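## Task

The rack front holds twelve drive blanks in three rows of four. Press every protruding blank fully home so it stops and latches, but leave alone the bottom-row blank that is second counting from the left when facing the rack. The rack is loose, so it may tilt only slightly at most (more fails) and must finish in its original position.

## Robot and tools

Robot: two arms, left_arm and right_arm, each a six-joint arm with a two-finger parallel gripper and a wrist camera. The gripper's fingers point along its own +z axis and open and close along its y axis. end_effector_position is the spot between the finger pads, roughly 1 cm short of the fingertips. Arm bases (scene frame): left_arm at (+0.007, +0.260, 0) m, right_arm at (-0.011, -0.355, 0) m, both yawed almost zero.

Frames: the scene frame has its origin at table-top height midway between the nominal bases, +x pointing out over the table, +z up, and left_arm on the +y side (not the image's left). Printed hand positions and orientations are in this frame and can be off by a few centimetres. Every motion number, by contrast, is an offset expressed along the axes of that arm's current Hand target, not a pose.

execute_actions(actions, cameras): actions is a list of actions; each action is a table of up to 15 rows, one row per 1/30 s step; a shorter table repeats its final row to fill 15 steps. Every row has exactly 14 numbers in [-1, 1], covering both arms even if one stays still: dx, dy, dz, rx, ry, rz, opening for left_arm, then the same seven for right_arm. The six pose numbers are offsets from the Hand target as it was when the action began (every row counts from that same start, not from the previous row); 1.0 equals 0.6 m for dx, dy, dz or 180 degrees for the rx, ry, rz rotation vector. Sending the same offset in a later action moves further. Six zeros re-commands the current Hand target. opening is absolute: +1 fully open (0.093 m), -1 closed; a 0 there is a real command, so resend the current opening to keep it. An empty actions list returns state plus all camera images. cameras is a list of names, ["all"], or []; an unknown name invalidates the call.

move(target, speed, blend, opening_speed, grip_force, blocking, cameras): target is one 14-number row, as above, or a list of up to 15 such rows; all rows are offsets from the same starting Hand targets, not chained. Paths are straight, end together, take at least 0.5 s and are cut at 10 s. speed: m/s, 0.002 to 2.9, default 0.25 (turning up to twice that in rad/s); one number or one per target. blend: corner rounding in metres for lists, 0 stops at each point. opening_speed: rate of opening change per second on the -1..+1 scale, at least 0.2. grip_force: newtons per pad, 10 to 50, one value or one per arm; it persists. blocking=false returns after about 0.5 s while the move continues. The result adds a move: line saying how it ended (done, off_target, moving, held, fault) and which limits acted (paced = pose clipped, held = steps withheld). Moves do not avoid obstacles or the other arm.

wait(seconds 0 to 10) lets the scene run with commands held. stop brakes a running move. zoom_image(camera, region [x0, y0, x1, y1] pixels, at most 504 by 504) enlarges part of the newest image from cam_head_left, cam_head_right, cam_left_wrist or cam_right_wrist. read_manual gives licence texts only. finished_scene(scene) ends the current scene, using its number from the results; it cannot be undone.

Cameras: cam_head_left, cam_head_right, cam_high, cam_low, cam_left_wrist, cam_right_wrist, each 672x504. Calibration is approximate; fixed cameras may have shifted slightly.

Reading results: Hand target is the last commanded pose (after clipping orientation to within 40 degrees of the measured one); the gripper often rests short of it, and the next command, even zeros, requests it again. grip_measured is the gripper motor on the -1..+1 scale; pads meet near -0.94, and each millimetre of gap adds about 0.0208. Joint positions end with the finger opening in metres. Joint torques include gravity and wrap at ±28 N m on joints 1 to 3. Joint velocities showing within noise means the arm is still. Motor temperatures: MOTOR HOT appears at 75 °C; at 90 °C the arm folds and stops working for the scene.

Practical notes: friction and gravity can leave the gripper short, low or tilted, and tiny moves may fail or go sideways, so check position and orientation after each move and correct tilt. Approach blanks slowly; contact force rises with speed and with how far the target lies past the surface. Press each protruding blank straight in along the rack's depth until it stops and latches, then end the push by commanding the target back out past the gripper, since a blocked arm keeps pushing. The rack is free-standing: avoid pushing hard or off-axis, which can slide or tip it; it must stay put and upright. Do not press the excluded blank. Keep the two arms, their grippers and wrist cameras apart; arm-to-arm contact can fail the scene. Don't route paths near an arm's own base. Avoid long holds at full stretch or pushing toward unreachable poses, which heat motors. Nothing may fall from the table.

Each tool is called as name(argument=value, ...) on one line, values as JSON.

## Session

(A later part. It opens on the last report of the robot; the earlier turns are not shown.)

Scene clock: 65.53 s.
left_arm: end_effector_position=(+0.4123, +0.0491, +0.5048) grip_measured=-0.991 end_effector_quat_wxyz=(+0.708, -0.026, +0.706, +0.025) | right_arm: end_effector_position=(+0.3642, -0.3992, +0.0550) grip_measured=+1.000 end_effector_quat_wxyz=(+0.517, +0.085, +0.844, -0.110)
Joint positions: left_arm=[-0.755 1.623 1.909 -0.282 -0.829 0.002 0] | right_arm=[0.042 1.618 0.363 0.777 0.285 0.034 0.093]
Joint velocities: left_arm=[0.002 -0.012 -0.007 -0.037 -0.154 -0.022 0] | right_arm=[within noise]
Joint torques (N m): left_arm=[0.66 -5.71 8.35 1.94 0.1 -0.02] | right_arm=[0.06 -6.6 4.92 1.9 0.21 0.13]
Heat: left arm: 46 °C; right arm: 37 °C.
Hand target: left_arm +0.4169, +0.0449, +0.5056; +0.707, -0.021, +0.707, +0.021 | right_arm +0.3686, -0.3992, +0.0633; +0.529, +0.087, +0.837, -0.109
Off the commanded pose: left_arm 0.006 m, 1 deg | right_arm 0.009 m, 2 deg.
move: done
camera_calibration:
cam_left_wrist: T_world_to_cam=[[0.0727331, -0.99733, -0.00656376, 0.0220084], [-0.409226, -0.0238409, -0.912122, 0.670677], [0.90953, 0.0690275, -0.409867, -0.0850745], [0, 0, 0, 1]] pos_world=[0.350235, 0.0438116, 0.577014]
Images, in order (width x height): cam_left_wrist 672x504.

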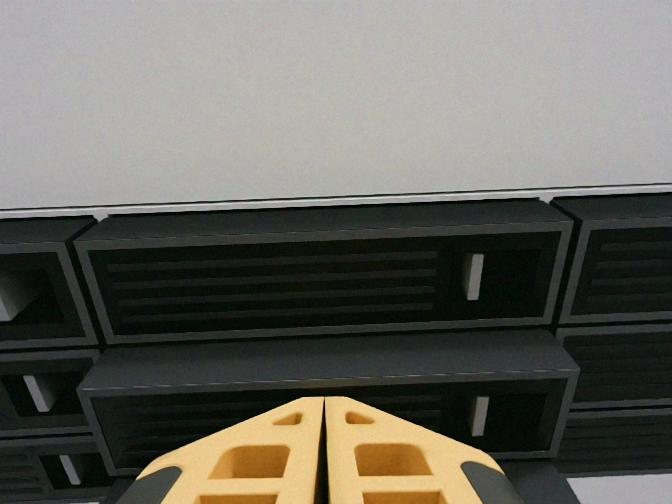

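move(target=[-0.004,-0.002,0.025,0,0,0,-1,0,0,0,0,0,0,1], speed=0.03, cameras=["cam_left_wrist"])

Scene clock: 72.43 s.
left_arm: end_effector_position=(+0.4261, +0.0502, +0.5072) grip_measured=-0.991 end_effector_quat_wxyz=(+0.707, -0.029, +0.706, +0.029) | right_arm: end_effector_position=(+0.3642, -0.3992, +0.0550) grip_measured=+1.000 end_effector_quat_wxyz=(+0.517, +0.085, +0.844, -0.110)
Joint positions: left_arm=[-0.727 1.671 1.976 -0.303 -0.81 0.002 0] | right_arm=[0.042 1.618 0.363 0.777 0.285 0.034 0.093]
Joint torques (N m): left_arm=[0.76 -5.96 8.38 2.01 0.18 -0.02] | right_arm=[-0.01 -6.65 5.22 1.88 0.22 0.02]
Heat: left arm: 46 °C; right arm: 37 °C.
Hand target: left_arm +0.4319, +0.0447, +0.5082; +0.707, -0.021, +0.707, +0.021 | right_arm +0.3686, -0.3992, +0.0633; +0.529, +0.087, +0.837, -0.109
Off the commanded pose: left_arm 0.008 m, 1 deg | right_arm 0.009 m, 2 deg.
move: done
camera_calibration:
cam_left_wrist: T_world_to_cam=[[0.0815189, -0.996635, -0.00855944, 0.019412], [-0.410721, -0.0257671, -0.911397, 0.67895], [0.90811, 0.0778116, -0.411439, -0.0958607], [0, 0, 0, 1]] pos_world=[0.364328, 0.0443003, 0.579518]
Images, in order (width x height): cam_left_wrist 672x504.

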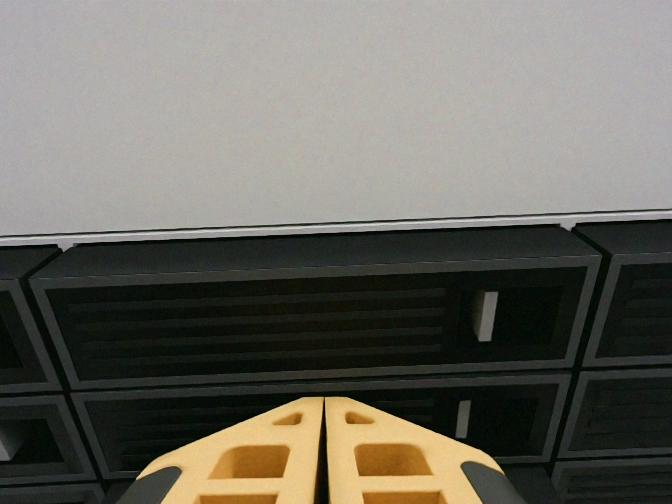

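Now the firm press to the stop, with more downward bias kept small.

move(target=[-0.002,-0.006,0.035,0,0,0,-1,0,0,0,0,0,0,1], speed=0.03, cameras=["cam_left_wrist"])

Scene clock: 74.33 s.
left_arm: end_effector_position=(+0.4289, +0.0492, +0.5071) grip_measured=-0.991 end_effector_quat_wxyz=(+0.695, -0.017, +0.718, +0.041) | right_arm: end_effector_position=(+0.3642, -0.3992, +0.0550) grip_measured=+1.000 end_effector_quat_wxyz=(+0.517, +0.085, +0.844, -0.110)
Joint positions: left_arm=[-0.724 1.707 2.058 -0.396 -0.807 0.002 0] | right_arm=[0.042 1.618 0.363 0.777 0.285 0.034 0.093]
Joint torques (N m): left_arm=[3.49 -3.14 7.91 2.84 0.47 -0.03] | right_arm=[0.03 -6.57 5.14 1.87 0.17 0.04]
Heat: left arm: 47 °C; right arm: 37 °C.
Hand target: left_arm +0.4530, +0.0423, +0.5094; +0.707, -0.021, +0.707, +0.021 | right_arm +0.3686, -0.3992, +0.0633; +0.529, +0.087, +0.837, -0.109
Off the commanded pose: left_arm 0.025 m, 3 deg | right_arm 0.009 m, 2 deg.
move: off_target (left_arm)
camera_calibration:
cam_left_wrist: T_world_to_cam=[[0.0810114, -0.995811, -0.0423957, 0.0354925], [-0.442471, 0.00218358, -0.89678, 0.684762], [0.893116, 0.0914083, -0.440441, -0.0778766], [0, 0, 0, 1]] pos_world=[0.369665, 0.0409672, 0.581286]
Images, in order (width x height): cam_left_wrist 672x504.

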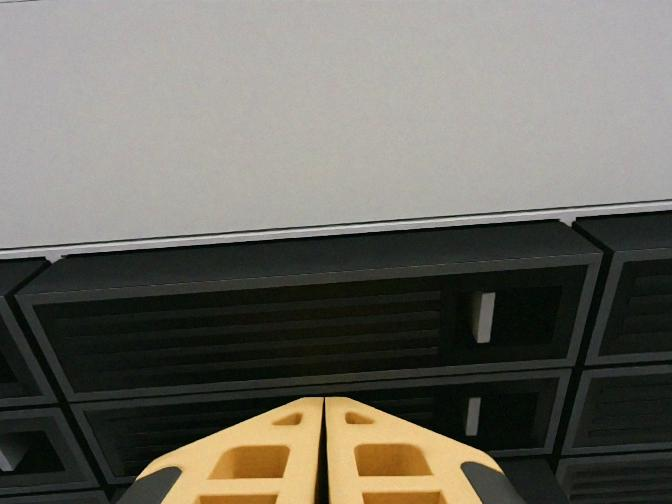

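move(target=[[0.0,0.005,-0.12,0,0,0,-1,0,0,0,0,0,0,1],[0.0,0.06,-0.25,0,0,0,-1,0,0,0,0,0,0,1]], speed=0.15, blend=[0.01,0], cameras=["cam_left_wrist","cam_head_left","cam_head_right","cam_low"])

zoom_image(camera="cam_left_wrist", region=[50, 80, 350, 380])

zoom_image(camera="cam_left_wrist", region=[330, 80, 630, 380])

Scene clock: 77.50 s.
left_arm: end_effector_position=(+0.3036, +0.0670, +0.5140) grip_measured=-0.991 end_effector_quat_wxyz=(+0.710, -0.022, +0.704, +0.013) | right_arm: end_effector_position=(+0.3642, -0.3992, +0.0550) grip_measured=+1.000 end_effector_quat_wxyz=(+0.517, +0.085, +0.844, -0.110)
Joint positions: left_arm=[-1.004 1.327 1.683 -0.338 -1.055 0.002 0] | right_arm=[0.042 1.618 0.363 0.777 0.285 0.034 0.093]
Joint torques (N m): left_arm=[-0.31 -5.5 4.42 1.78 -0.23 -0.02] | right_arm=[-0.09 -6.52 5.08 1.9 0.18 0.01]
Heat: left arm: 47 °C; right arm: 37 °C.
Hand target: left_arm +0.3013, +0.0693, +0.5093; +0.707, -0.021, +0.707, +0.021 | right_arm +0.3686, -0.3992, +0.0633; +0.529, +0.087, +0.837, -0.109
Off the commanded pose: left_arm 0.006 m, 1 deg | right_arm 0.009 m, 2 deg.
move: done
camera_calibration:
cam_left_wrist: T_world_to_cam=[[0.0499302, -0.998736, 0.0057331, 0.0484727], [-0.403998, -0.0254462, -0.914406, 0.634667], [0.913396, 0.0433403, -0.404758, 0.0141575], [0, 0, 0, 1]] pos_world=[0.241052, 0.0639478, 0.585795]
Images, in order (width x height): cam_head_left 672x504, cam_head_right 672x504, cam_low 672x504, cam_left_wrist 672x504.

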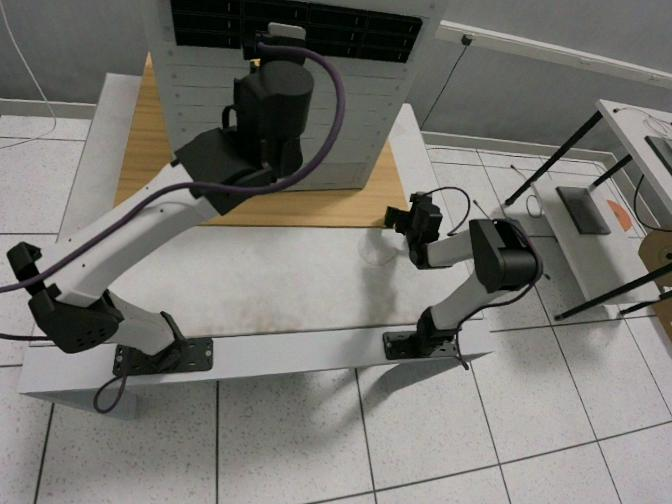

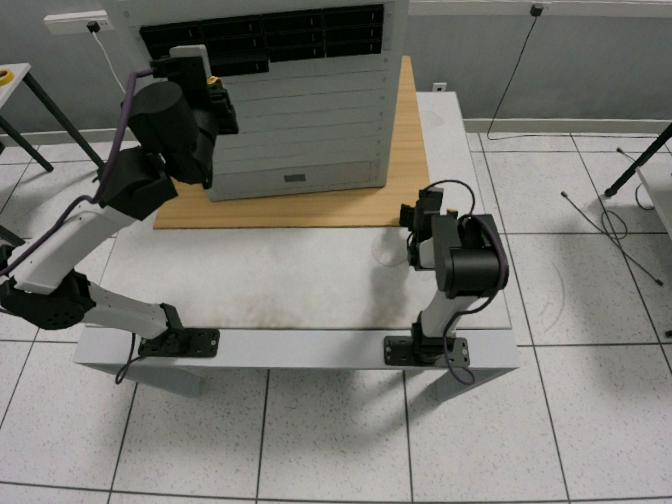

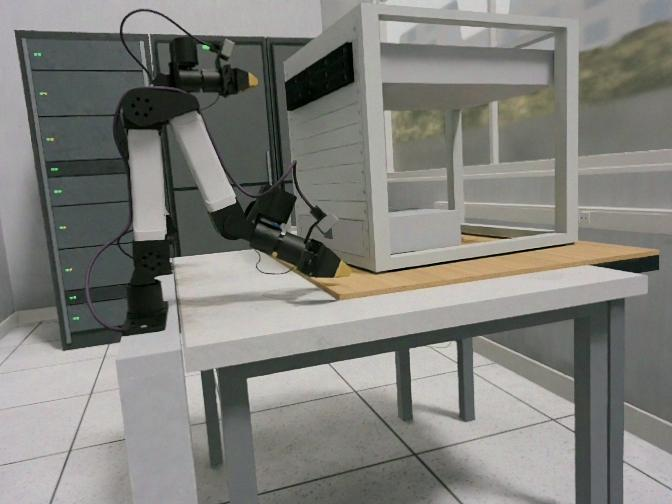

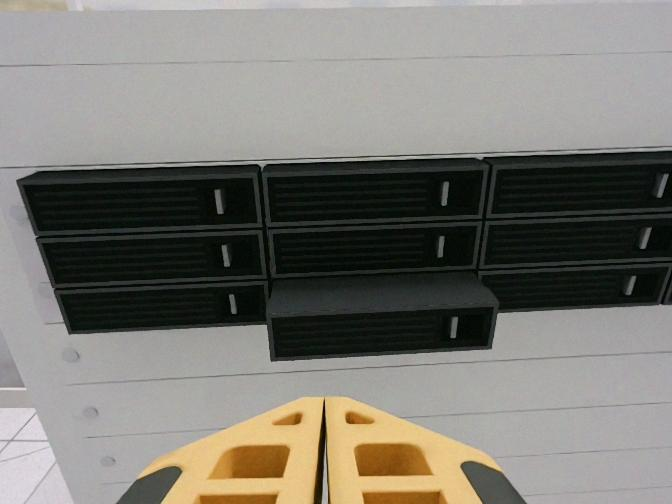

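Scaled by 1.680 from the camera's 672x504 image, which has a finer 960x720 frame.

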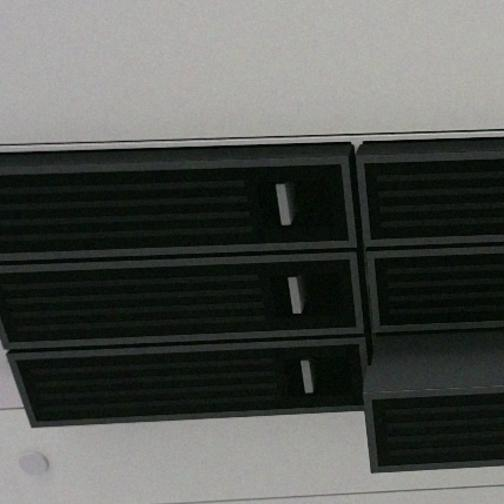

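Scaled by 1.680 from the camera's 672x504 image, which has a finer 960x720 frame.

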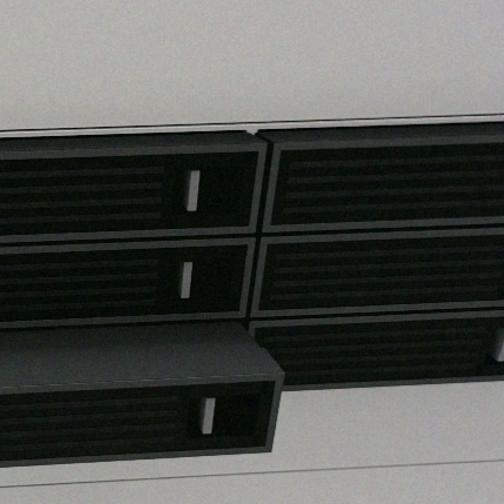

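zoom_image(camera="cam_left_wrist", region=[200, 230, 300, 340])

zoom_image(camera="cam_left_wrist", region=[20, 230, 120, 340])

zoom_image(camera="cam_left_wrist", region=[460, 220, 560, 330])

Scaled by 4.582 from the camera's 672x504 image, which has a finer 960x720 frame.

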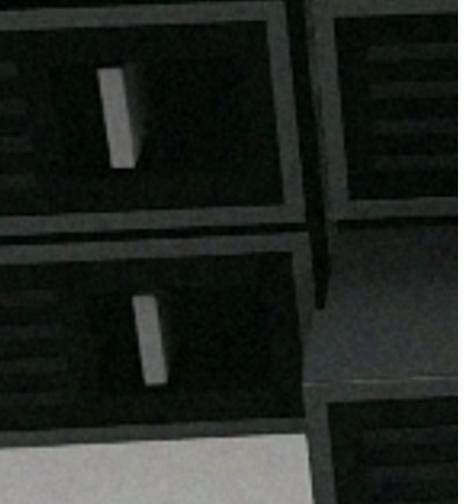

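Scaled by 4.582 from the camera's 672x504 image, which has a finer 960x720 frame.

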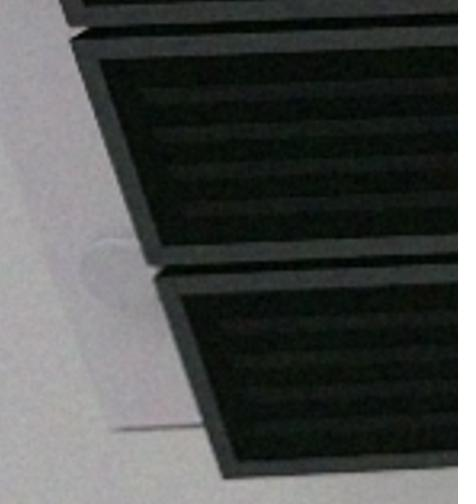

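Scaled by 4.582 from the camera's 672x504 image, which has a finer 960x720 frame.

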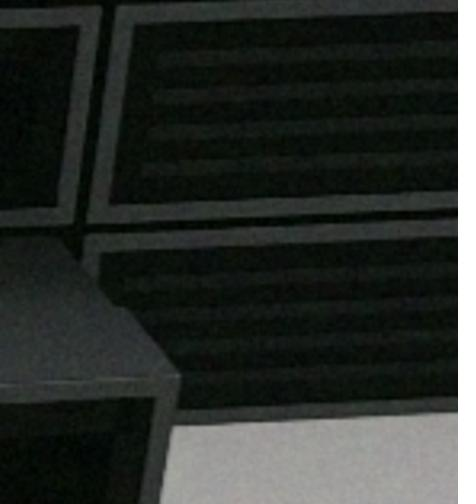

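move(target=[0.0148,-0.195,0.0056,0,0,0,-1,0,0,0,0,0,0,1], cameras=["cam_left_wrist"])

Scene clock: 85.73 s.
left_arm: end_effector_position=(+0.3112, -0.0470, +0.4961) grip_measured=-0.991 end_effector_quat_wxyz=(+0.705, -0.010, +0.709, +0.022) | right_arm: end_effector_position=(+0.3642, -0.3992, +0.0550) grip_measured=+1.000 end_effector_quat_wxyz=(+0.517, +0.085, +0.844, -0.110)
Joint positions: left_arm=[-1.163 1.678 1.942 -0.277 -1.21 0.005 0] | right_arm=[0.042 1.618 0.363 0.777 0.285 0.034 0.093]
Joint torques (N m): left_arm=[0.06 -6.71 8.12 1.84 -0.25 -0.04] | right_arm=[-0.1 -6.56 5.03 1.87 0.2 0.07]
Heat: left arm: 46 °C; right arm: 37 °C.
Hand target: left_arm +0.3116, -0.0473, +0.5005; +0.707, -0.021, +0.707, +0.021 | right_arm +0.3686, -0.3992, +0.0633; +0.529, +0.087, +0.837, -0.109
Off the commanded pose: left_arm 0.004 m, 1 deg | right_arm 0.009 m, 2 deg.
move: done
camera_calibration:
cam_left_wrist: T_world_to_cam=[[0.0452443, -0.998669, -0.0247628, -0.0490214], [-0.417352, 0.00362497, -0.908738, 0.621226], [0.907618, 0.05145, -0.416632, 0.0130182], [0, 0, 0, 1]] pos_world=[0.249672, -0.0518779, 0.568741]
Images, in order (width x height): cam_left_wrist 672x504.

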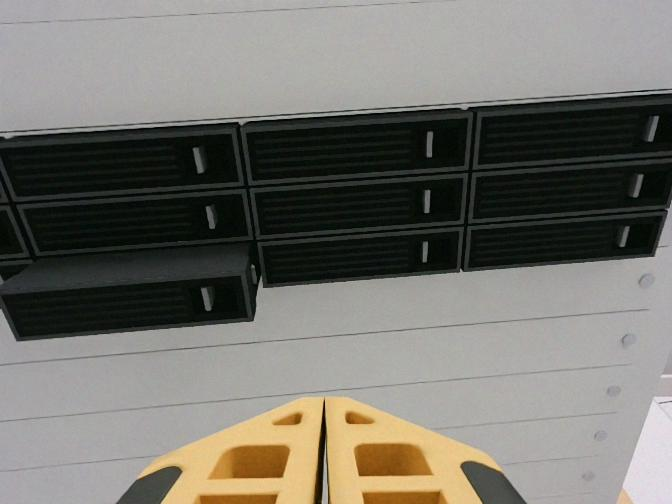

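move(target=[0.0508,0.1555,0.04,0,0,0.5,0.15,0,0,0,0,0,0,1], cameras=["cam_left_wrist","cam_low","cam_head_right"])

zoom_image(camera="cam_low", region=[140, 10, 380, 150])

Scene clock: 94.30 s.
left_arm: end_effector_position=(+0.3321, +0.0429, +0.4673) grip_measured=+0.149 end_effector_quat_wxyz=(+0.478, +0.486, +0.518, +0.517) | right_arm: end_effector_position=(+0.3642, -0.3992, +0.0550) grip_measured=+1.000 end_effector_quat_wxyz=(+0.517, +0.085, +0.844, -0.110)
Joint positions: left_arm=[-0.97 1.385 1.54 -0.173 -1.042 1.563 0.052] | right_arm=[0.042 1.618 0.363 0.777 0.285 0.034 0.093]
Joint torques (N m): left_arm=[0.76 -8.03 4.88 2.11 0.08 -0.01] | right_arm=[-0.08 -6.53 5.11 1.84 0.15 0.08]
Heat: left arm: 46 °C; right arm: 37 °C.
Hand target: left_arm +0.3300, +0.0472, +0.4699; +0.485, +0.485, +0.515, +0.514 | right_arm +0.3686, -0.3992, +0.0633; +0.529, +0.087, +0.837, -0.109
Off the commanded pose: left_arm 0.006 m, 1 deg | right_arm 0.009 m, 2 deg.
move: done
camera_calibration:
cam_left_wrist: T_world_to_cam=[[-0.0102278, 0.0145028, -0.999843, 0.469718], [-0.476143, 0.879191, 0.0176234, 0.152532], [0.879308, 0.476248, -0.00208674, -0.225142], [0, 0, 0, 1]] pos_world=[0.2754, -0.0336932, 0.466487]
Images, in order (width x height): cam_head_right 672x504, cam_low 672x504, cam_left_wrist 672x504.

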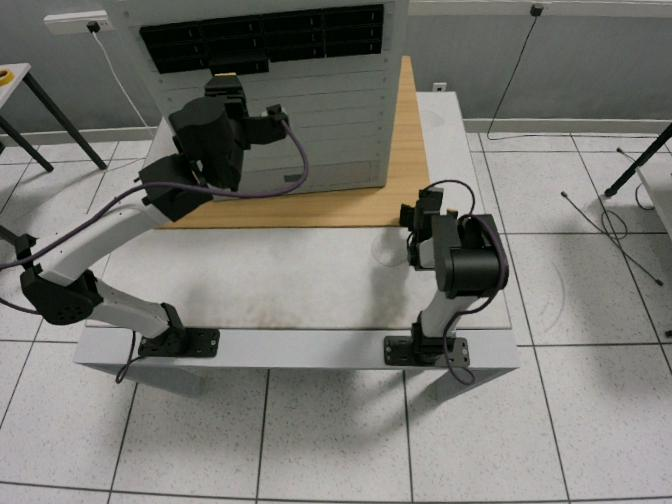

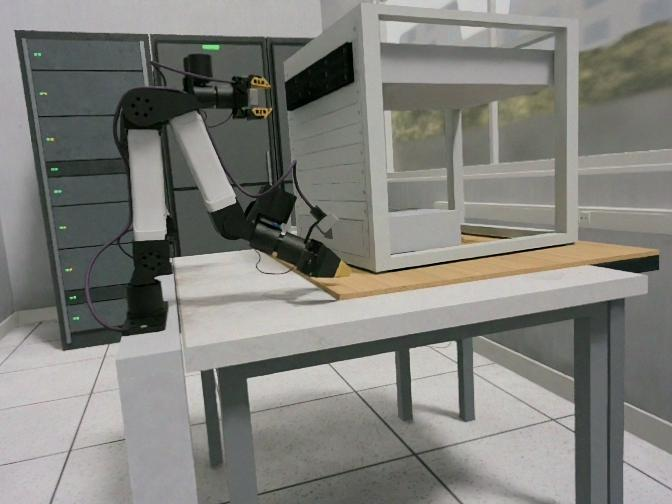

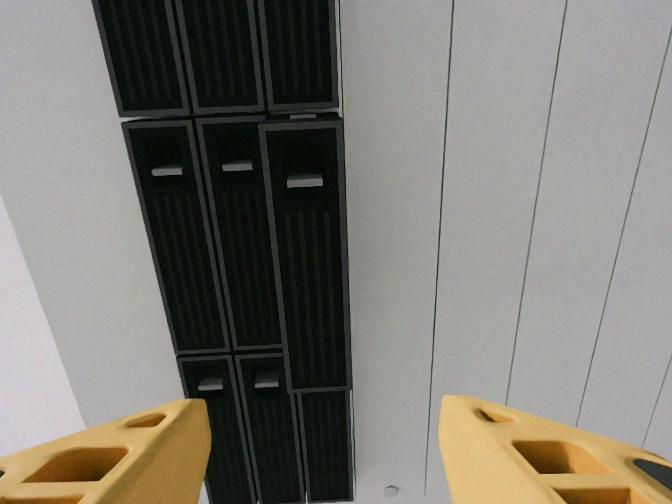

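Scaled by 2.100 from the camera's 672x504 image, which has a finer 960x720 frame.

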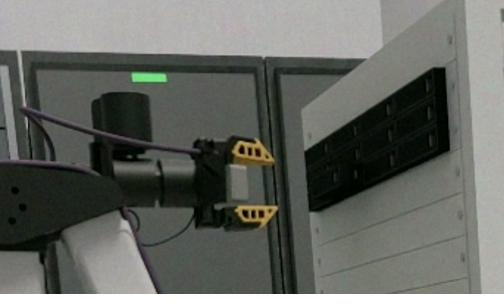

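move(target=[-0.01,0.013,0.08,0,0,0,0.15,0,0,0,0,0,0,1], speed=0.08, cameras=["cam_left_wrist","cam_low"])

zoom_image(camera="cam_low", region=[200, 20, 380, 130])

Scene clock: 98.10 s.
left_arm: end_effector_position=(+0.3747, +0.0478, +0.4718) grip_measured=+0.149 end_effector_quat_wxyz=(+0.478, +0.485, +0.518, +0.517) | right_arm: end_effector_position=(+0.3642, -0.3992, +0.0550) grip_measured=+1.000 end_effector_quat_wxyz=(+0.517, +0.085, +0.844, -0.110)
Joint positions: left_arm=[-0.844 1.472 1.63 -0.17 -0.918 1.567 0.052] | right_arm=[0.042 1.618 0.363 0.777 0.285 0.034 0.093]
Joint torques (N m): left_arm=[0.65 -4.97 8.8 2.05 0.09 -0.02] | right_arm=[-0.2 -6.57 4.94 1.88 0.16 0.02]
Heat: left arm: 46 °C; right arm: 37 °C.
Hand target: left_arm +0.3783, +0.0441, +0.4778; +0.485, +0.485, +0.515, +0.514 | right_arm +0.3686, -0.3992, +0.0633; +0.529, +0.087, +0.837, -0.109
Off the commanded pose: left_arm 0.008 m, 1 deg | right_arm 0.009 m, 2 deg.
move: done
camera_calibration:
cam_left_wrist: T_world_to_cam=[[-0.00855416, 0.0130146, -0.999879, 0.474026], [-0.477812, 0.878325, 0.0155202, 0.17002], [0.87842, 0.477887, -0.0012948, -0.265144], [0, 0, 0, 1]] pos_world=[0.3182, -0.0287933, 0.470987]
Images, in order (width x height): cam_low 672x504, cam_left_wrist 672x504.

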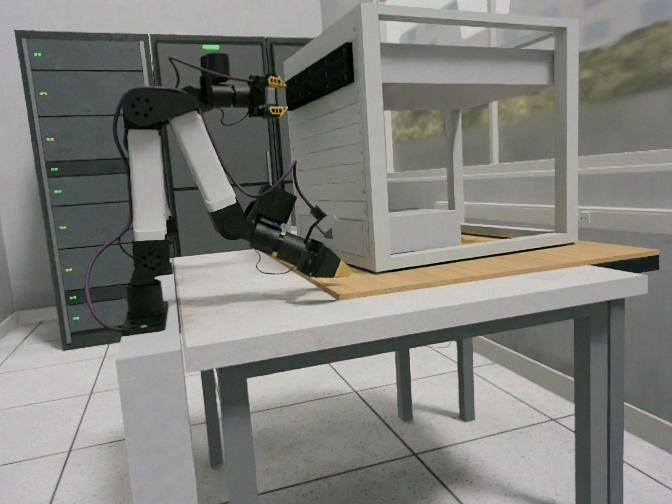

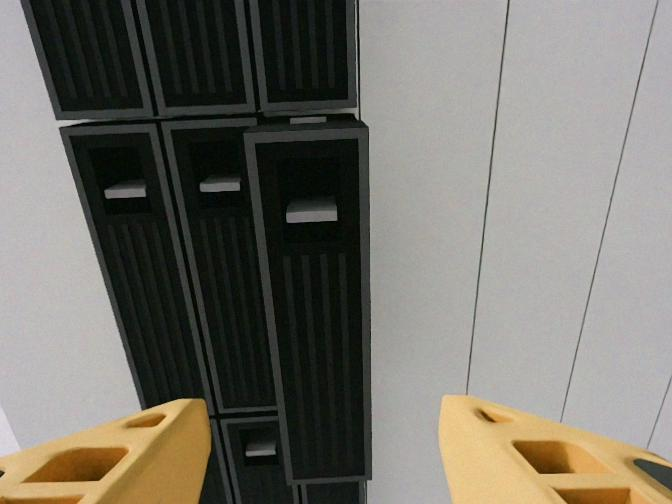

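Scaled by 2.800 from the camera's 672x504 image, which has a finer 960x720 frame.

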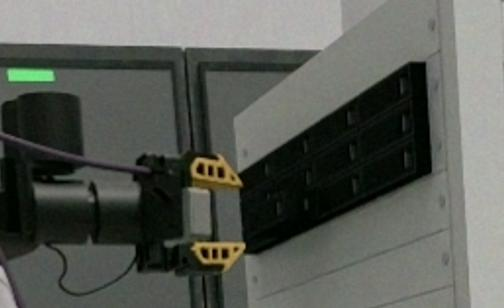

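move(target=[-0.003,0.003,0.057,0,0,0,0.15,0,0,0,0,0,0,1], speed=0.05, cameras=["cam_left_wrist"])

Scene clock: 101.30 s.
left_arm: end_effector_position=(+0.4084, +0.0480, +0.4750) grip_measured=+0.149 end_effector_quat_wxyz=(+0.480, +0.483, +0.519, +0.517) | right_arm: end_effector_position=(+0.3642, -0.3992, +0.0550) grip_measured=+1.000 end_effector_quat_wxyz=(+0.517, +0.085, +0.844, -0.110)
Joint positions: left_arm=[-0.765 1.562 1.725 -0.17 -0.84 1.567 0.052] | right_arm=[0.042 1.618 0.363 0.777 0.285 0.034 0.093]
Joint torques (N m): left_arm=[0.69 -5.78 8.83 2.06 0.1 -0.01] | right_arm=[0.09 -6.48 5.05 1.86 0.21 0.06]
Heat: left arm: 46 °C; right arm: 37 °C.
Hand target: left_arm +0.4125, +0.0444, +0.4795; +0.485, +0.485, +0.515, +0.515 | right_arm +0.3686, -0.3992, +0.0633; +0.529, +0.087, +0.837, -0.109
Off the commanded pose: left_arm 0.007 m, 1 deg | right_arm 0.009 m, 2 deg.
move: done
camera_calibration:
cam_left_wrist: T_world_to_cam=[[-0.00575199, 0.00929656, -0.99994, 0.47655], [-0.477789, 0.878407, 0.010915, 0.188109], [0.878456, 0.477823, -0.000610795, -0.29504], [0, 0, 0, 1]] pos_world=[0.351797, -0.0286892, 0.474288]
Images, in order (width x height): cam_left_wrist 672x504.

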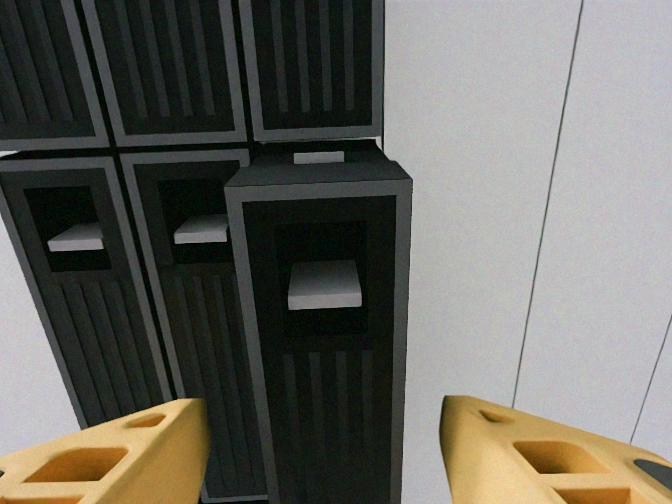

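move(target=[0,-0.003,0,0,0,0,-0.7,0,0,0,0,0,0,1], grip_force=[20,50], cameras=["cam_left_wrist"])

Scene clock: 105.17 s.
left_arm: end_effector_position=(+0.4084, +0.0479, +0.4746) grip_measured=-0.429 end_effector_quat_wxyz=(+0.480, +0.484, +0.519, +0.517) | right_arm: end_effector_position=(+0.3642, -0.3992, +0.0550) grip_measured=+1.000 end_effector_quat_wxyz=(+0.517, +0.085, +0.844, -0.110)
Joint positions: left_arm=[-0.765 1.562 1.725 -0.172 -0.839 1.566 0.025] | right_arm=[0.042 1.618 0.363 0.777 0.285 0.034 0.093]
Joint torques (N m): left_arm=[0.7 -6.02 8.06 2.15 0.09 -0.01] | right_arm=[-0.14 -6.52 5.14 1.89 0.2 0.09]
Heat: left arm: 47 °C; right arm: 37 °C.
Hand target: left_arm +0.4125, +0.0443, +0.4777; +0.485, +0.485, +0.515, +0.514 | right_arm +0.3686, -0.3992, +0.0633; +0.529, +0.087, +0.837, -0.109
Off the commanded pose: left_arm 0.006 m, 1 deg | right_arm 0.009 m, 2 deg.
grip_force (N): 20, 50
move: done
camera_calibration:
cam_left_wrist: T_world_to_cam=[[-0.0072705, 0.00939028, -0.999929, 0.476784], [-0.477172, 0.878732, 0.0117216, 0.18761], [0.87878, 0.477224, -0.00190804, -0.29451], [0, 0, 0, 1]] pos_world=[0.351798, -0.0287887, 0.473989]
Images, in order (width x height): cam_left_wrist 672x504.

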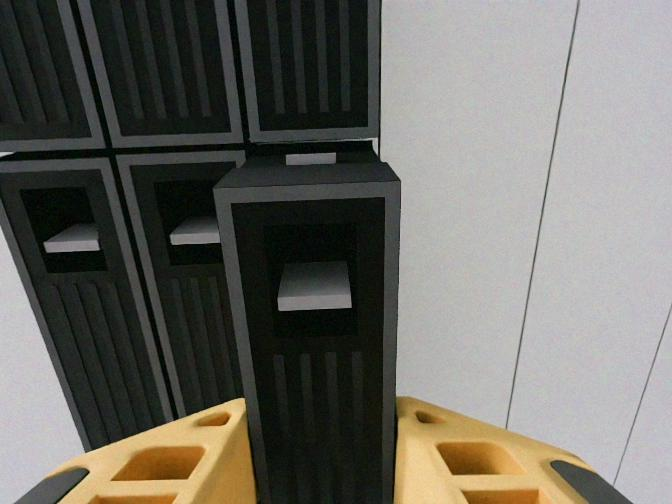

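move(target=[0.001,0,-0.021,0,0,0,-0.7,0,0,0,0,0,0,1], speed=0.03, cameras=["cam_left_wrist"])

Scene clock: 108.03 s.
left_arm: end_effector_position=(+0.4071, +0.0466, +0.4746) grip_measured=-0.438 end_effector_quat_wxyz=(+0.480, +0.483, +0.519, +0.516) | right_arm: end_effector_position=(+0.3642, -0.3992, +0.0550) grip_measured=+1.000 end_effector_quat_wxyz=(+0.517, +0.085, +0.844, -0.110)
Joint positions: left_arm=[-0.771 1.562 1.725 -0.172 -0.846 1.565 0.024] | right_arm=[0.042 1.618 0.363 0.777 0.285 0.034 0.093]
Joint torques (N m): left_arm=[-1.21 -9.29 5.57 2.12 -0.11 0] | right_arm=[-0.06 -6.43 4.93 1.89 0.14 0]
Heat: left arm: 47 °C; right arm: 37 °C.
Hand target: left_arm +0.3999, +0.0442, +0.4777; +0.485, +0.485, +0.515, +0.514 | right_arm +0.3686, -0.3992, +0.0633; +0.529, +0.087, +0.837, -0.109
Off the commanded pose: left_arm 0.008 m, 1 deg | right_arm 0.009 m, 2 deg.
grip_force (N): 20, 50
move: done
camera_calibration:
cam_left_wrist: T_world_to_cam=[[-0.00715604, 0.00831521, -0.99994, 0.47682], [-0.477818, 0.878393, 0.010724, 0.18878], [0.87843, 0.477866, -0.00231266, -0.29255], [0, 0, 0, 1]] pos_world=[0.350599, -0.0299882, 0.474091]
Images, in order (width x height): cam_left_wrist 672x504.

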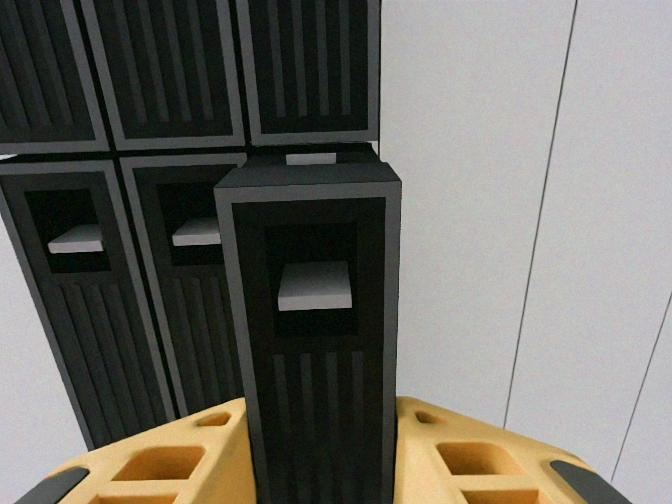

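move(target=[0.001,0,-0.012,0,0,0,-0.7,0,0,0,0,0,0,1], speed=0.03, cameras=["cam_left_wrist"])

Scene clock: 109.97 s.
left_arm: end_effector_position=(+0.4029, +0.0456, +0.4738) grip_measured=-0.439 end_effector_quat_wxyz=(+0.478, +0.482, +0.521, +0.518) | right_arm: end_effector_position=(+0.3642, -0.3992, +0.0550) grip_measured=+1.000 end_effector_quat_wxyz=(+0.517, +0.085, +0.844, -0.110)
Joint positions: left_arm=[-0.785 1.555 1.714 -0.169 -0.866 1.565 0.024] | right_arm=[0.042 1.618 0.363 0.777 0.285 0.034 0.093]
Joint torques (N m): left_arm=[-1.35 -10.45 4.93 2.06 -0.06 -0.01] | right_arm=[-0.12 -6.38 5.03 1.85 0.21 0.02]
Heat: left arm: 47 °C; right arm: 37 °C.
Hand target: left_arm +0.3926, +0.0444, +0.4778; +0.485, +0.485, +0.515, +0.515 | right_arm +0.3686, -0.3992, +0.0633; +0.529, +0.087, +0.837, -0.109
Off the commanded pose: left_arm 0.011 m, 1 deg | right_arm 0.009 m, 2 deg.
grip_force (N): 20, 50
move: off_target (left_arm)
camera_calibration:
cam_left_wrist: T_world_to_cam=[[-0.00703451, 0.00836469, -0.99994, 0.475864], [-0.48351, 0.875273, 0.0107233, 0.190088], [0.87531, 0.483557, -0.0021127, -0.287382], [0, 0, 0, 1]] pos_world=[0.346806, -0.0313941, 0.47319]
Images, in order (width x height): cam_left_wrist 672x504.

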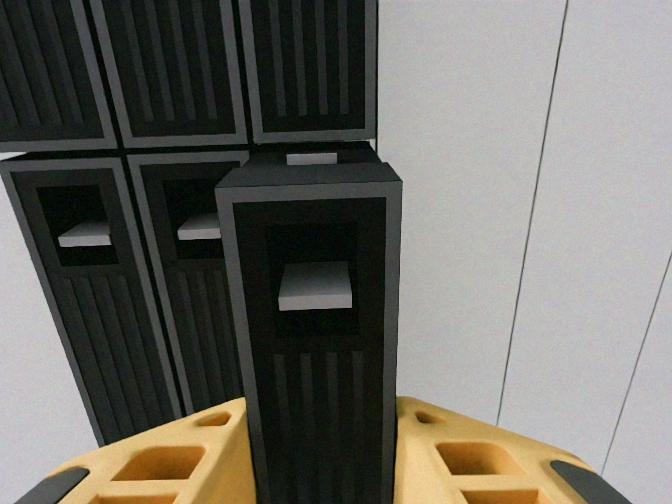

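move(target=[0.0,0,-0.006,0,0,0,-0.7,0,0,0,0,0,0,1], speed=0.03)

Scene clock: 113.83 s.
left_arm: end_effector_position=(+0.3992, +0.0451, +0.4737) grip_measured=-0.439 end_effector_quat_wxyz=(+0.478, +0.482, +0.521, +0.518) | right_arm: end_effector_position=(+0.3642, -0.3992, +0.0550) grip_measured=+1.000 end_effector_quat_wxyz=(+0.517, +0.085, +0.844, -0.110)
Joint positions: left_arm=[-0.794 1.547 1.706 -0.169 -0.875 1.565 0.024] | right_arm=[0.042 1.618 0.363 0.777 0.285 0.034 0.093]
Joint torques (N m): left_arm=[-1.35 -10.39 4.96 2.05 -0.06 0] | right_arm=[0.09 -6.43 5.14 1.9 0.17 0.05]
Heat: left arm: 47 °C; right arm: 37 °C.
Hand target: left_arm +0.3890, +0.0442, +0.4778; +0.485, +0.485, +0.515, +0.514 | right_arm +0.3686, -0.3992, +0.0633; +0.529, +0.087, +0.837, -0.109
Off the commanded pose: left_arm 0.011 m, 1 deg | right_arm 0.009 m, 2 deg.
grip_force (N): 20, 50
move: off_target (left_arm)

move(target=[[0,0,0.014,0,0,0,-0.7,0,0,0,0,0,0,1],[0,0,0.014,0,0,0,0.15,0,0,0,0,0,0,1]], speed=0.03, opening_speed=0.5, cameras=["cam_left_wrist"])

Scene clock: 118.03 s.
left_arm: end_effector_position=(+0.3993, +0.0447, +0.4737) grip_measured=+0.149 end_effector_quat_wxyz=(+0.479, +0.483, +0.520, +0.518) | right_arm: end_effector_position=(+0.3642, -0.3992, +0.0550) grip_measured=+1.000 end_effector_quat_wxyz=(+0.517, +0.085, +0.844, -0.110)
Joint positions: left_arm=[-0.794 1.547 1.706 -0.169 -0.872 1.565 0.052] | right_arm=[0.042 1.618 0.363 0.777 0.285 0.034 0.093]
Joint torques (N m): left_arm=[0.34 -8.42 6.42 2.07 0.09 -0.01] | right_arm=[-0.08 -6.54 4.98 1.86 0.16 0.06]
Motor temperatures (°C): left_arm=[27 36 41 48 25 26 27] | right_arm=[25 34 37 36 28 27 26]
Heat: left arm: 48 °C; right arm: 37 °C.
Hand target: left_arm +0.3974, +0.0447, +0.4778; +0.485, +0.485, +0.515, +0.515 | right_arm +0.3686, -0.3992, +0.0633; +0.529, +0.087, +0.837, -0.109
Off the commanded pose: left_arm 0.005 m, 1 deg | right_arm 0.009 m, 2 deg.
grip_force (N): 20, 50
move: done
camera_calibration:
cam_left_wrist: T_world_to_cam=[[-0.00707885, 0.00914391, -0.999933, 0.47588], [-0.480871, 0.876717, 0.0114214, 0.187759], [0.876763, 0.48092, -0.00180911, -0.284394], [0, 0, 0, 1]] pos_world=[0.343002, -0.0321922, 0.473189]
Images, in order (width x height): cam_left_wrist 672x504.

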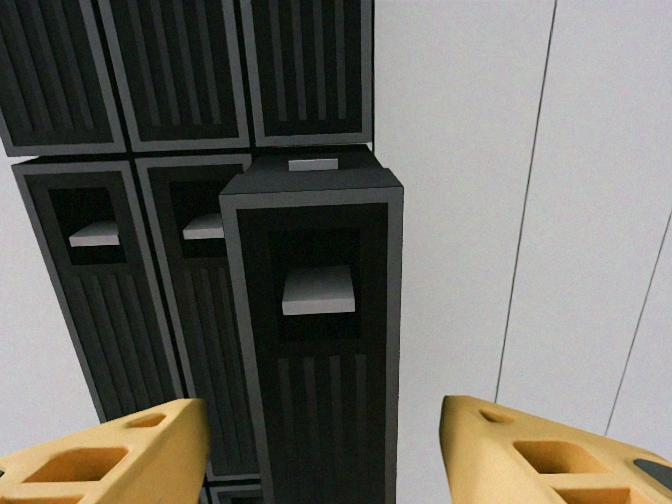

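move(target=[[0,0,-0.152,0,0,0,0.15,0,0,0,0,0,0,1],[-0.1445,0.038,-0.152,0,0,-0.5,-1,0,0,0,0,0,0,1]], cameras=["cam_left_wrist","cam_low","cam_head_left"])

Scene clock: 128.90 s.
left_arm: end_effector_position=(+0.3120, -0.0439, +0.4994) grip_measured=-0.991 end_effector_quat_wxyz=(+0.708, -0.016, +0.706, +0.020) | right_arm: end_effector_position=(+0.3642, -0.3992, +0.0550) grip_measured=+1.000 end_effector_quat_wxyz=(+0.517, +0.085, +0.844, -0.110)
Joint positions: left_arm=[-1.158 1.671 1.936 -0.255 -1.211 0.016 0] | right_arm=[0.042 1.618 0.363 0.777 0.285 0.034 0.093]
Joint torques (N m): left_arm=[-0.34 -6.09 8.39 1.64 -0.22 -0.11] | right_arm=[0.03 -6.52 5.12 1.86 0.19 0]
Heat: left arm: 46 °C; right arm: 37 °C.
Hand target: left_arm +0.3116, -0.0472, +0.5007; +0.707, -0.021, +0.707, +0.021 | right_arm +0.3686, -0.3992, +0.0633; +0.529, +0.087, +0.837, -0.109
Off the commanded pose: left_arm 0.004 m, 1 deg | right_arm 0.009 m, 2 deg.
grip_force (N): 20, 50
move: done
camera_calibration:
cam_left_wrist: T_world_to_cam=[[0.0510827, -0.99859, -0.0144183, -0.0528334], [-0.409557, -0.00777911, -0.912252, 0.623367], [0.910853, 0.0525054, -0.409377, 0.00883327], [0, 0, 0, 1]] pos_world=[0.249957, -0.0483735, 0.571522]
Images, in order (width x height): cam_head_left 672x504, cam_low 672x504, cam_left_wrist 672x504.

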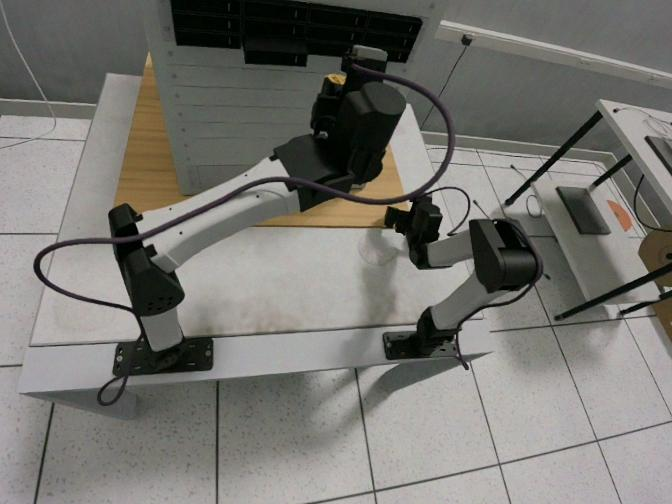

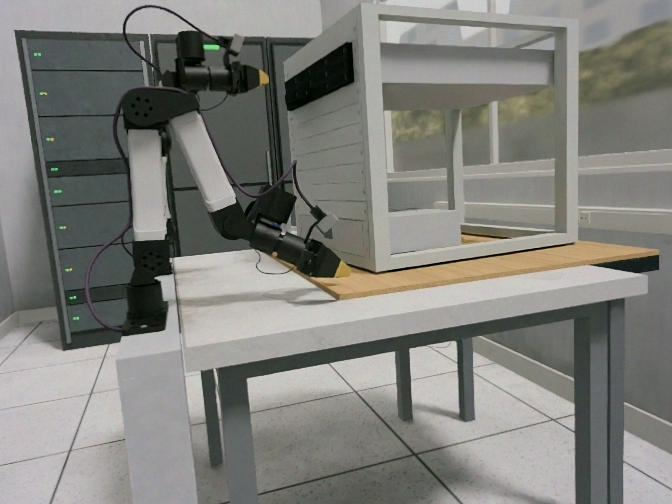

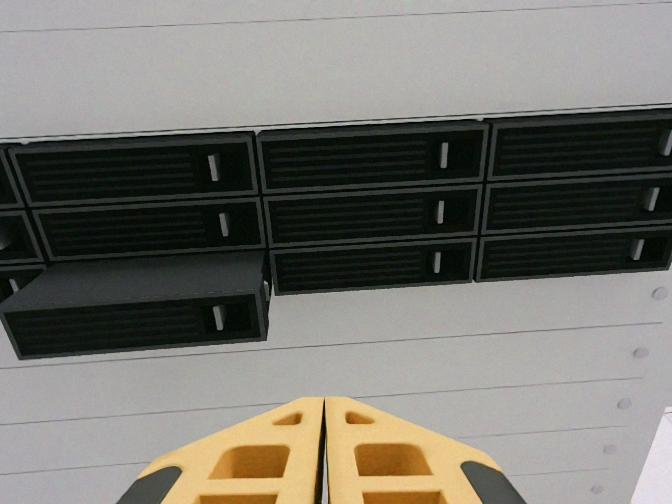

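zoom_image(camera="cam_left_wrist", region=[0, 120, 504, 380])

zoom_image(camera="cam_left_wrist", region=[220, 240, 320, 360])

Scaled by 1.000.

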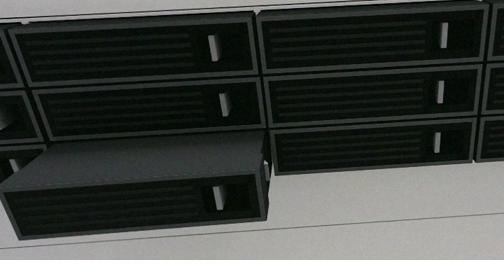

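Scaled by 4.200 from the camera's 672x504 image, which has a finer 960x720 frame.

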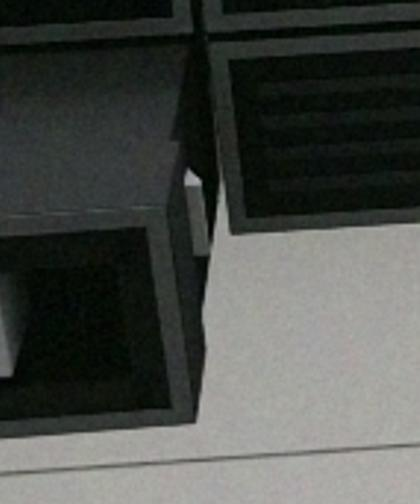

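move(target=[-0.008,0.1427,0.1004,0,0,0,-1,0,0,0,0,0,0,1], speed=0.12, cameras=["cam_left_wrist"])

zoom_image(camera="cam_left_wrist", region=[400, 250, 600, 450])

zoom_image(camera="cam_left_wrist", region=[60, 250, 260, 450])

Scene clock: 138.67 s.
left_arm: end_effector_position=(+0.3702, +0.0384, +0.5058) grip_measured=-0.991 end_effector_quat_wxyz=(+0.708, -0.025, +0.705, +0.027) | right_arm: end_effector_position=(+0.3642, -0.3992, +0.0550) grip_measured=+1.000 end_effector_quat_wxyz=(+0.517, +0.085, +0.844, -0.110)
Joint positions: left_arm=[-0.876 1.544 1.831 -0.279 -0.952 0.009 0] | right_arm=[0.042 1.618 0.363 0.777 0.285 0.034 0.093]
Joint torques (N m): left_arm=[0.47 -9.32 4.56 1.83 0.11 -0.11] | right_arm=[0.06 -6.56 5.04 1.89 0.18 0.01]
Heat: left arm: 46 °C; right arm: 37 °C.
Hand target: left_arm +0.3666, +0.0419, +0.5054; +0.707, -0.021, +0.707, +0.021 | right_arm +0.3686, -0.3992, +0.0633; +0.529, +0.087, +0.837, -0.109
Off the commanded pose: left_arm 0.005 m, 1 deg | right_arm 0.009 m, 2 deg.
grip_force (N): 20, 50
move: done
camera_calibration:
cam_left_wrist: T_world_to_cam=[[0.0743105, -0.997182, -0.0103121, 0.0157746], [-0.40782, -0.0209513, -0.912822, 0.653793], [0.910033, 0.0720378, -0.408228, -0.0468931], [0, 0, 0, 1]] pos_world=[0.308132, 0.032806, 0.577817]
Images, in order (width x height): cam_left_wrist 672x504.

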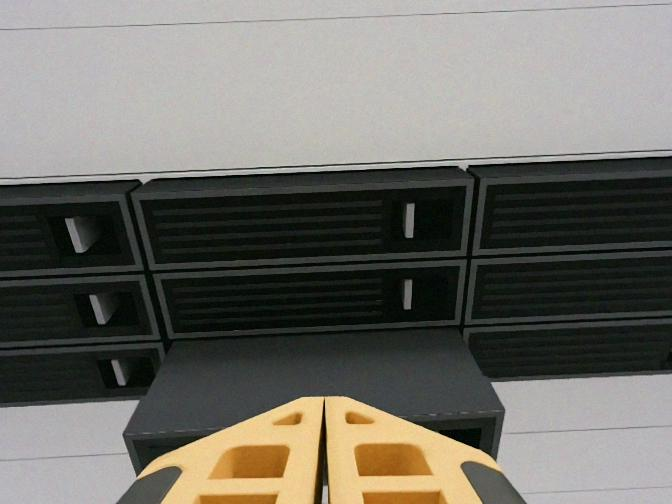

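Scaled by 2.520 from the camera's 672x504 image, which has a finer 960x720 frame.

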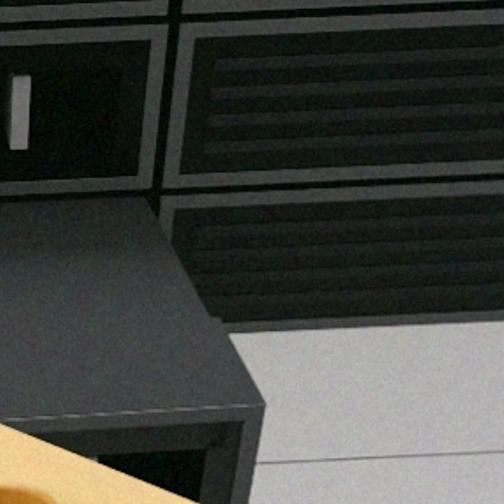

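Scaled by 2.520 from the camera's 672x504 image, which has a finer 960x720 frame.

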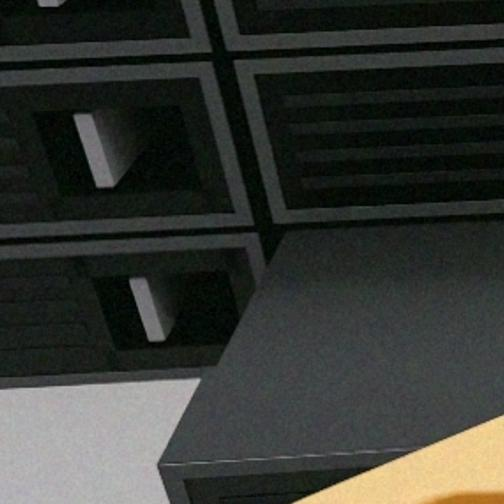

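move(target=[[0.052,0,0,0,0,0,-1,0,0,0,0,0,0,1],[0.048,0,0.018,0,0,0,-1,0,0,0,0,0,0,1]], speed=0.06, cameras=["cam_left_wrist"])

Scene clock: 146.17 s.
left_arm: end_effector_position=(+0.3767, +0.0432, +0.4693) grip_measured=-0.991 end_effector_quat_wxyz=(+0.701, -0.018, +0.712, +0.034) | right_arm: end_effector_position=(+0.3642, -0.3992, +0.0550) grip_measured=+1.000 end_effector_quat_wxyz=(+0.517, +0.085, +0.844, -0.110)
Joint positions: left_arm=[-0.849 1.489 1.642 -0.176 -0.923 0.005 0] | right_arm=[0.042 1.618 0.363 0.777 0.285 0.034 0.093]
Joint torques (N m): left_arm=[0.62 -6.68 7.53 2.1 0.07 -0.05] | right_arm=[0.09 -6.48 5.15 1.88 0.21 0.09]
Heat: left arm: 46 °C; right arm: 37 °C.
Hand target: left_arm +0.3775, +0.0425, +0.4765; +0.707, -0.021, +0.707, +0.021 | right_arm +0.3686, -0.3992, +0.0633; +0.529, +0.087, +0.837, -0.109
Off the commanded pose: left_arm 0.007 m, 2 deg | right_arm 0.009 m, 2 deg.
grip_force (N): 20, 50
move: done
camera_calibration:
cam_left_wrist: T_world_to_cam=[[0.0724154, -0.996909, -0.0304782, 0.0297222], [-0.425897, -0.00327603, -0.904766, 0.625521], [0.901869, 0.0784996, -0.424818, -0.0574353], [0, 0, 0, 1]] pos_world=[0.316054, 0.0361882, 0.542456]
Images, in order (width x height): cam_left_wrist 672x504.

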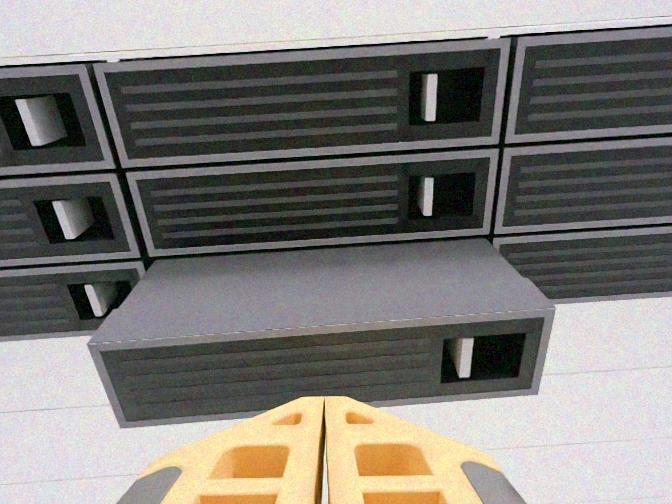

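move(target=[-0.003,0,0.0225,0,0,0,-1,0,0,0,0,0,0,1], speed=0.03, cameras=["cam_left_wrist"])

Scene clock: 148.73 s.
left_arm: end_effector_position=(+0.3869, +0.0465, +0.4713) grip_measured=-0.991 end_effector_quat_wxyz=(+0.702, -0.019, +0.711, +0.032) | right_arm: end_effector_position=(+0.3642, -0.3992, +0.0550) grip_measured=+1.000 end_effector_quat_wxyz=(+0.517, +0.085, +0.844, -0.110)
Joint positions: left_arm=[-0.817 1.506 1.664 -0.176 -0.889 0.005 0] | right_arm=[0.042 1.618 0.363 0.777 0.285 0.034 0.093]
Joint torques (N m): left_arm=[0.76 -5.23 8.85 2.08 0.07 -0.05] | right_arm=[-0.2 -6.6 5.27 1.87 0.18 0.06]
Heat: left arm: 46 °C; right arm: 37 °C.
Hand target: left_arm +0.3909, +0.0432, +0.4783; +0.707, -0.021, +0.707, +0.021 | right_arm +0.3686, -0.3992, +0.0633; +0.529, +0.087, +0.837, -0.109
Off the commanded pose: left_arm 0.009 m, 1 deg | right_arm 0.009 m, 2 deg.
grip_force (N): 20, 50
move: done
camera_calibration:
cam_left_wrist: T_world_to_cam=[[0.0709516, -0.997121, -0.0267439, 0.0311957], [-0.423809, -0.00586393, -0.905733, 0.631496], [0.902968, 0.0755975, -0.423005, -0.0672593], [0, 0, 0, 1]] pos_world=[0.326153, 0.0398935, 0.54435]
Images, in order (width x height): cam_left_wrist 672x504.

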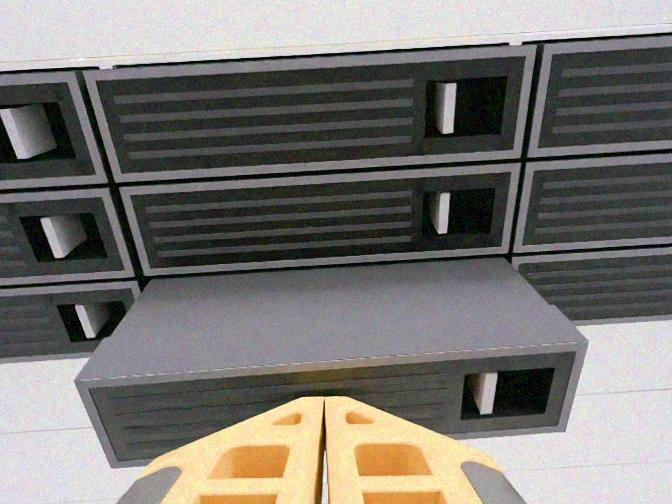

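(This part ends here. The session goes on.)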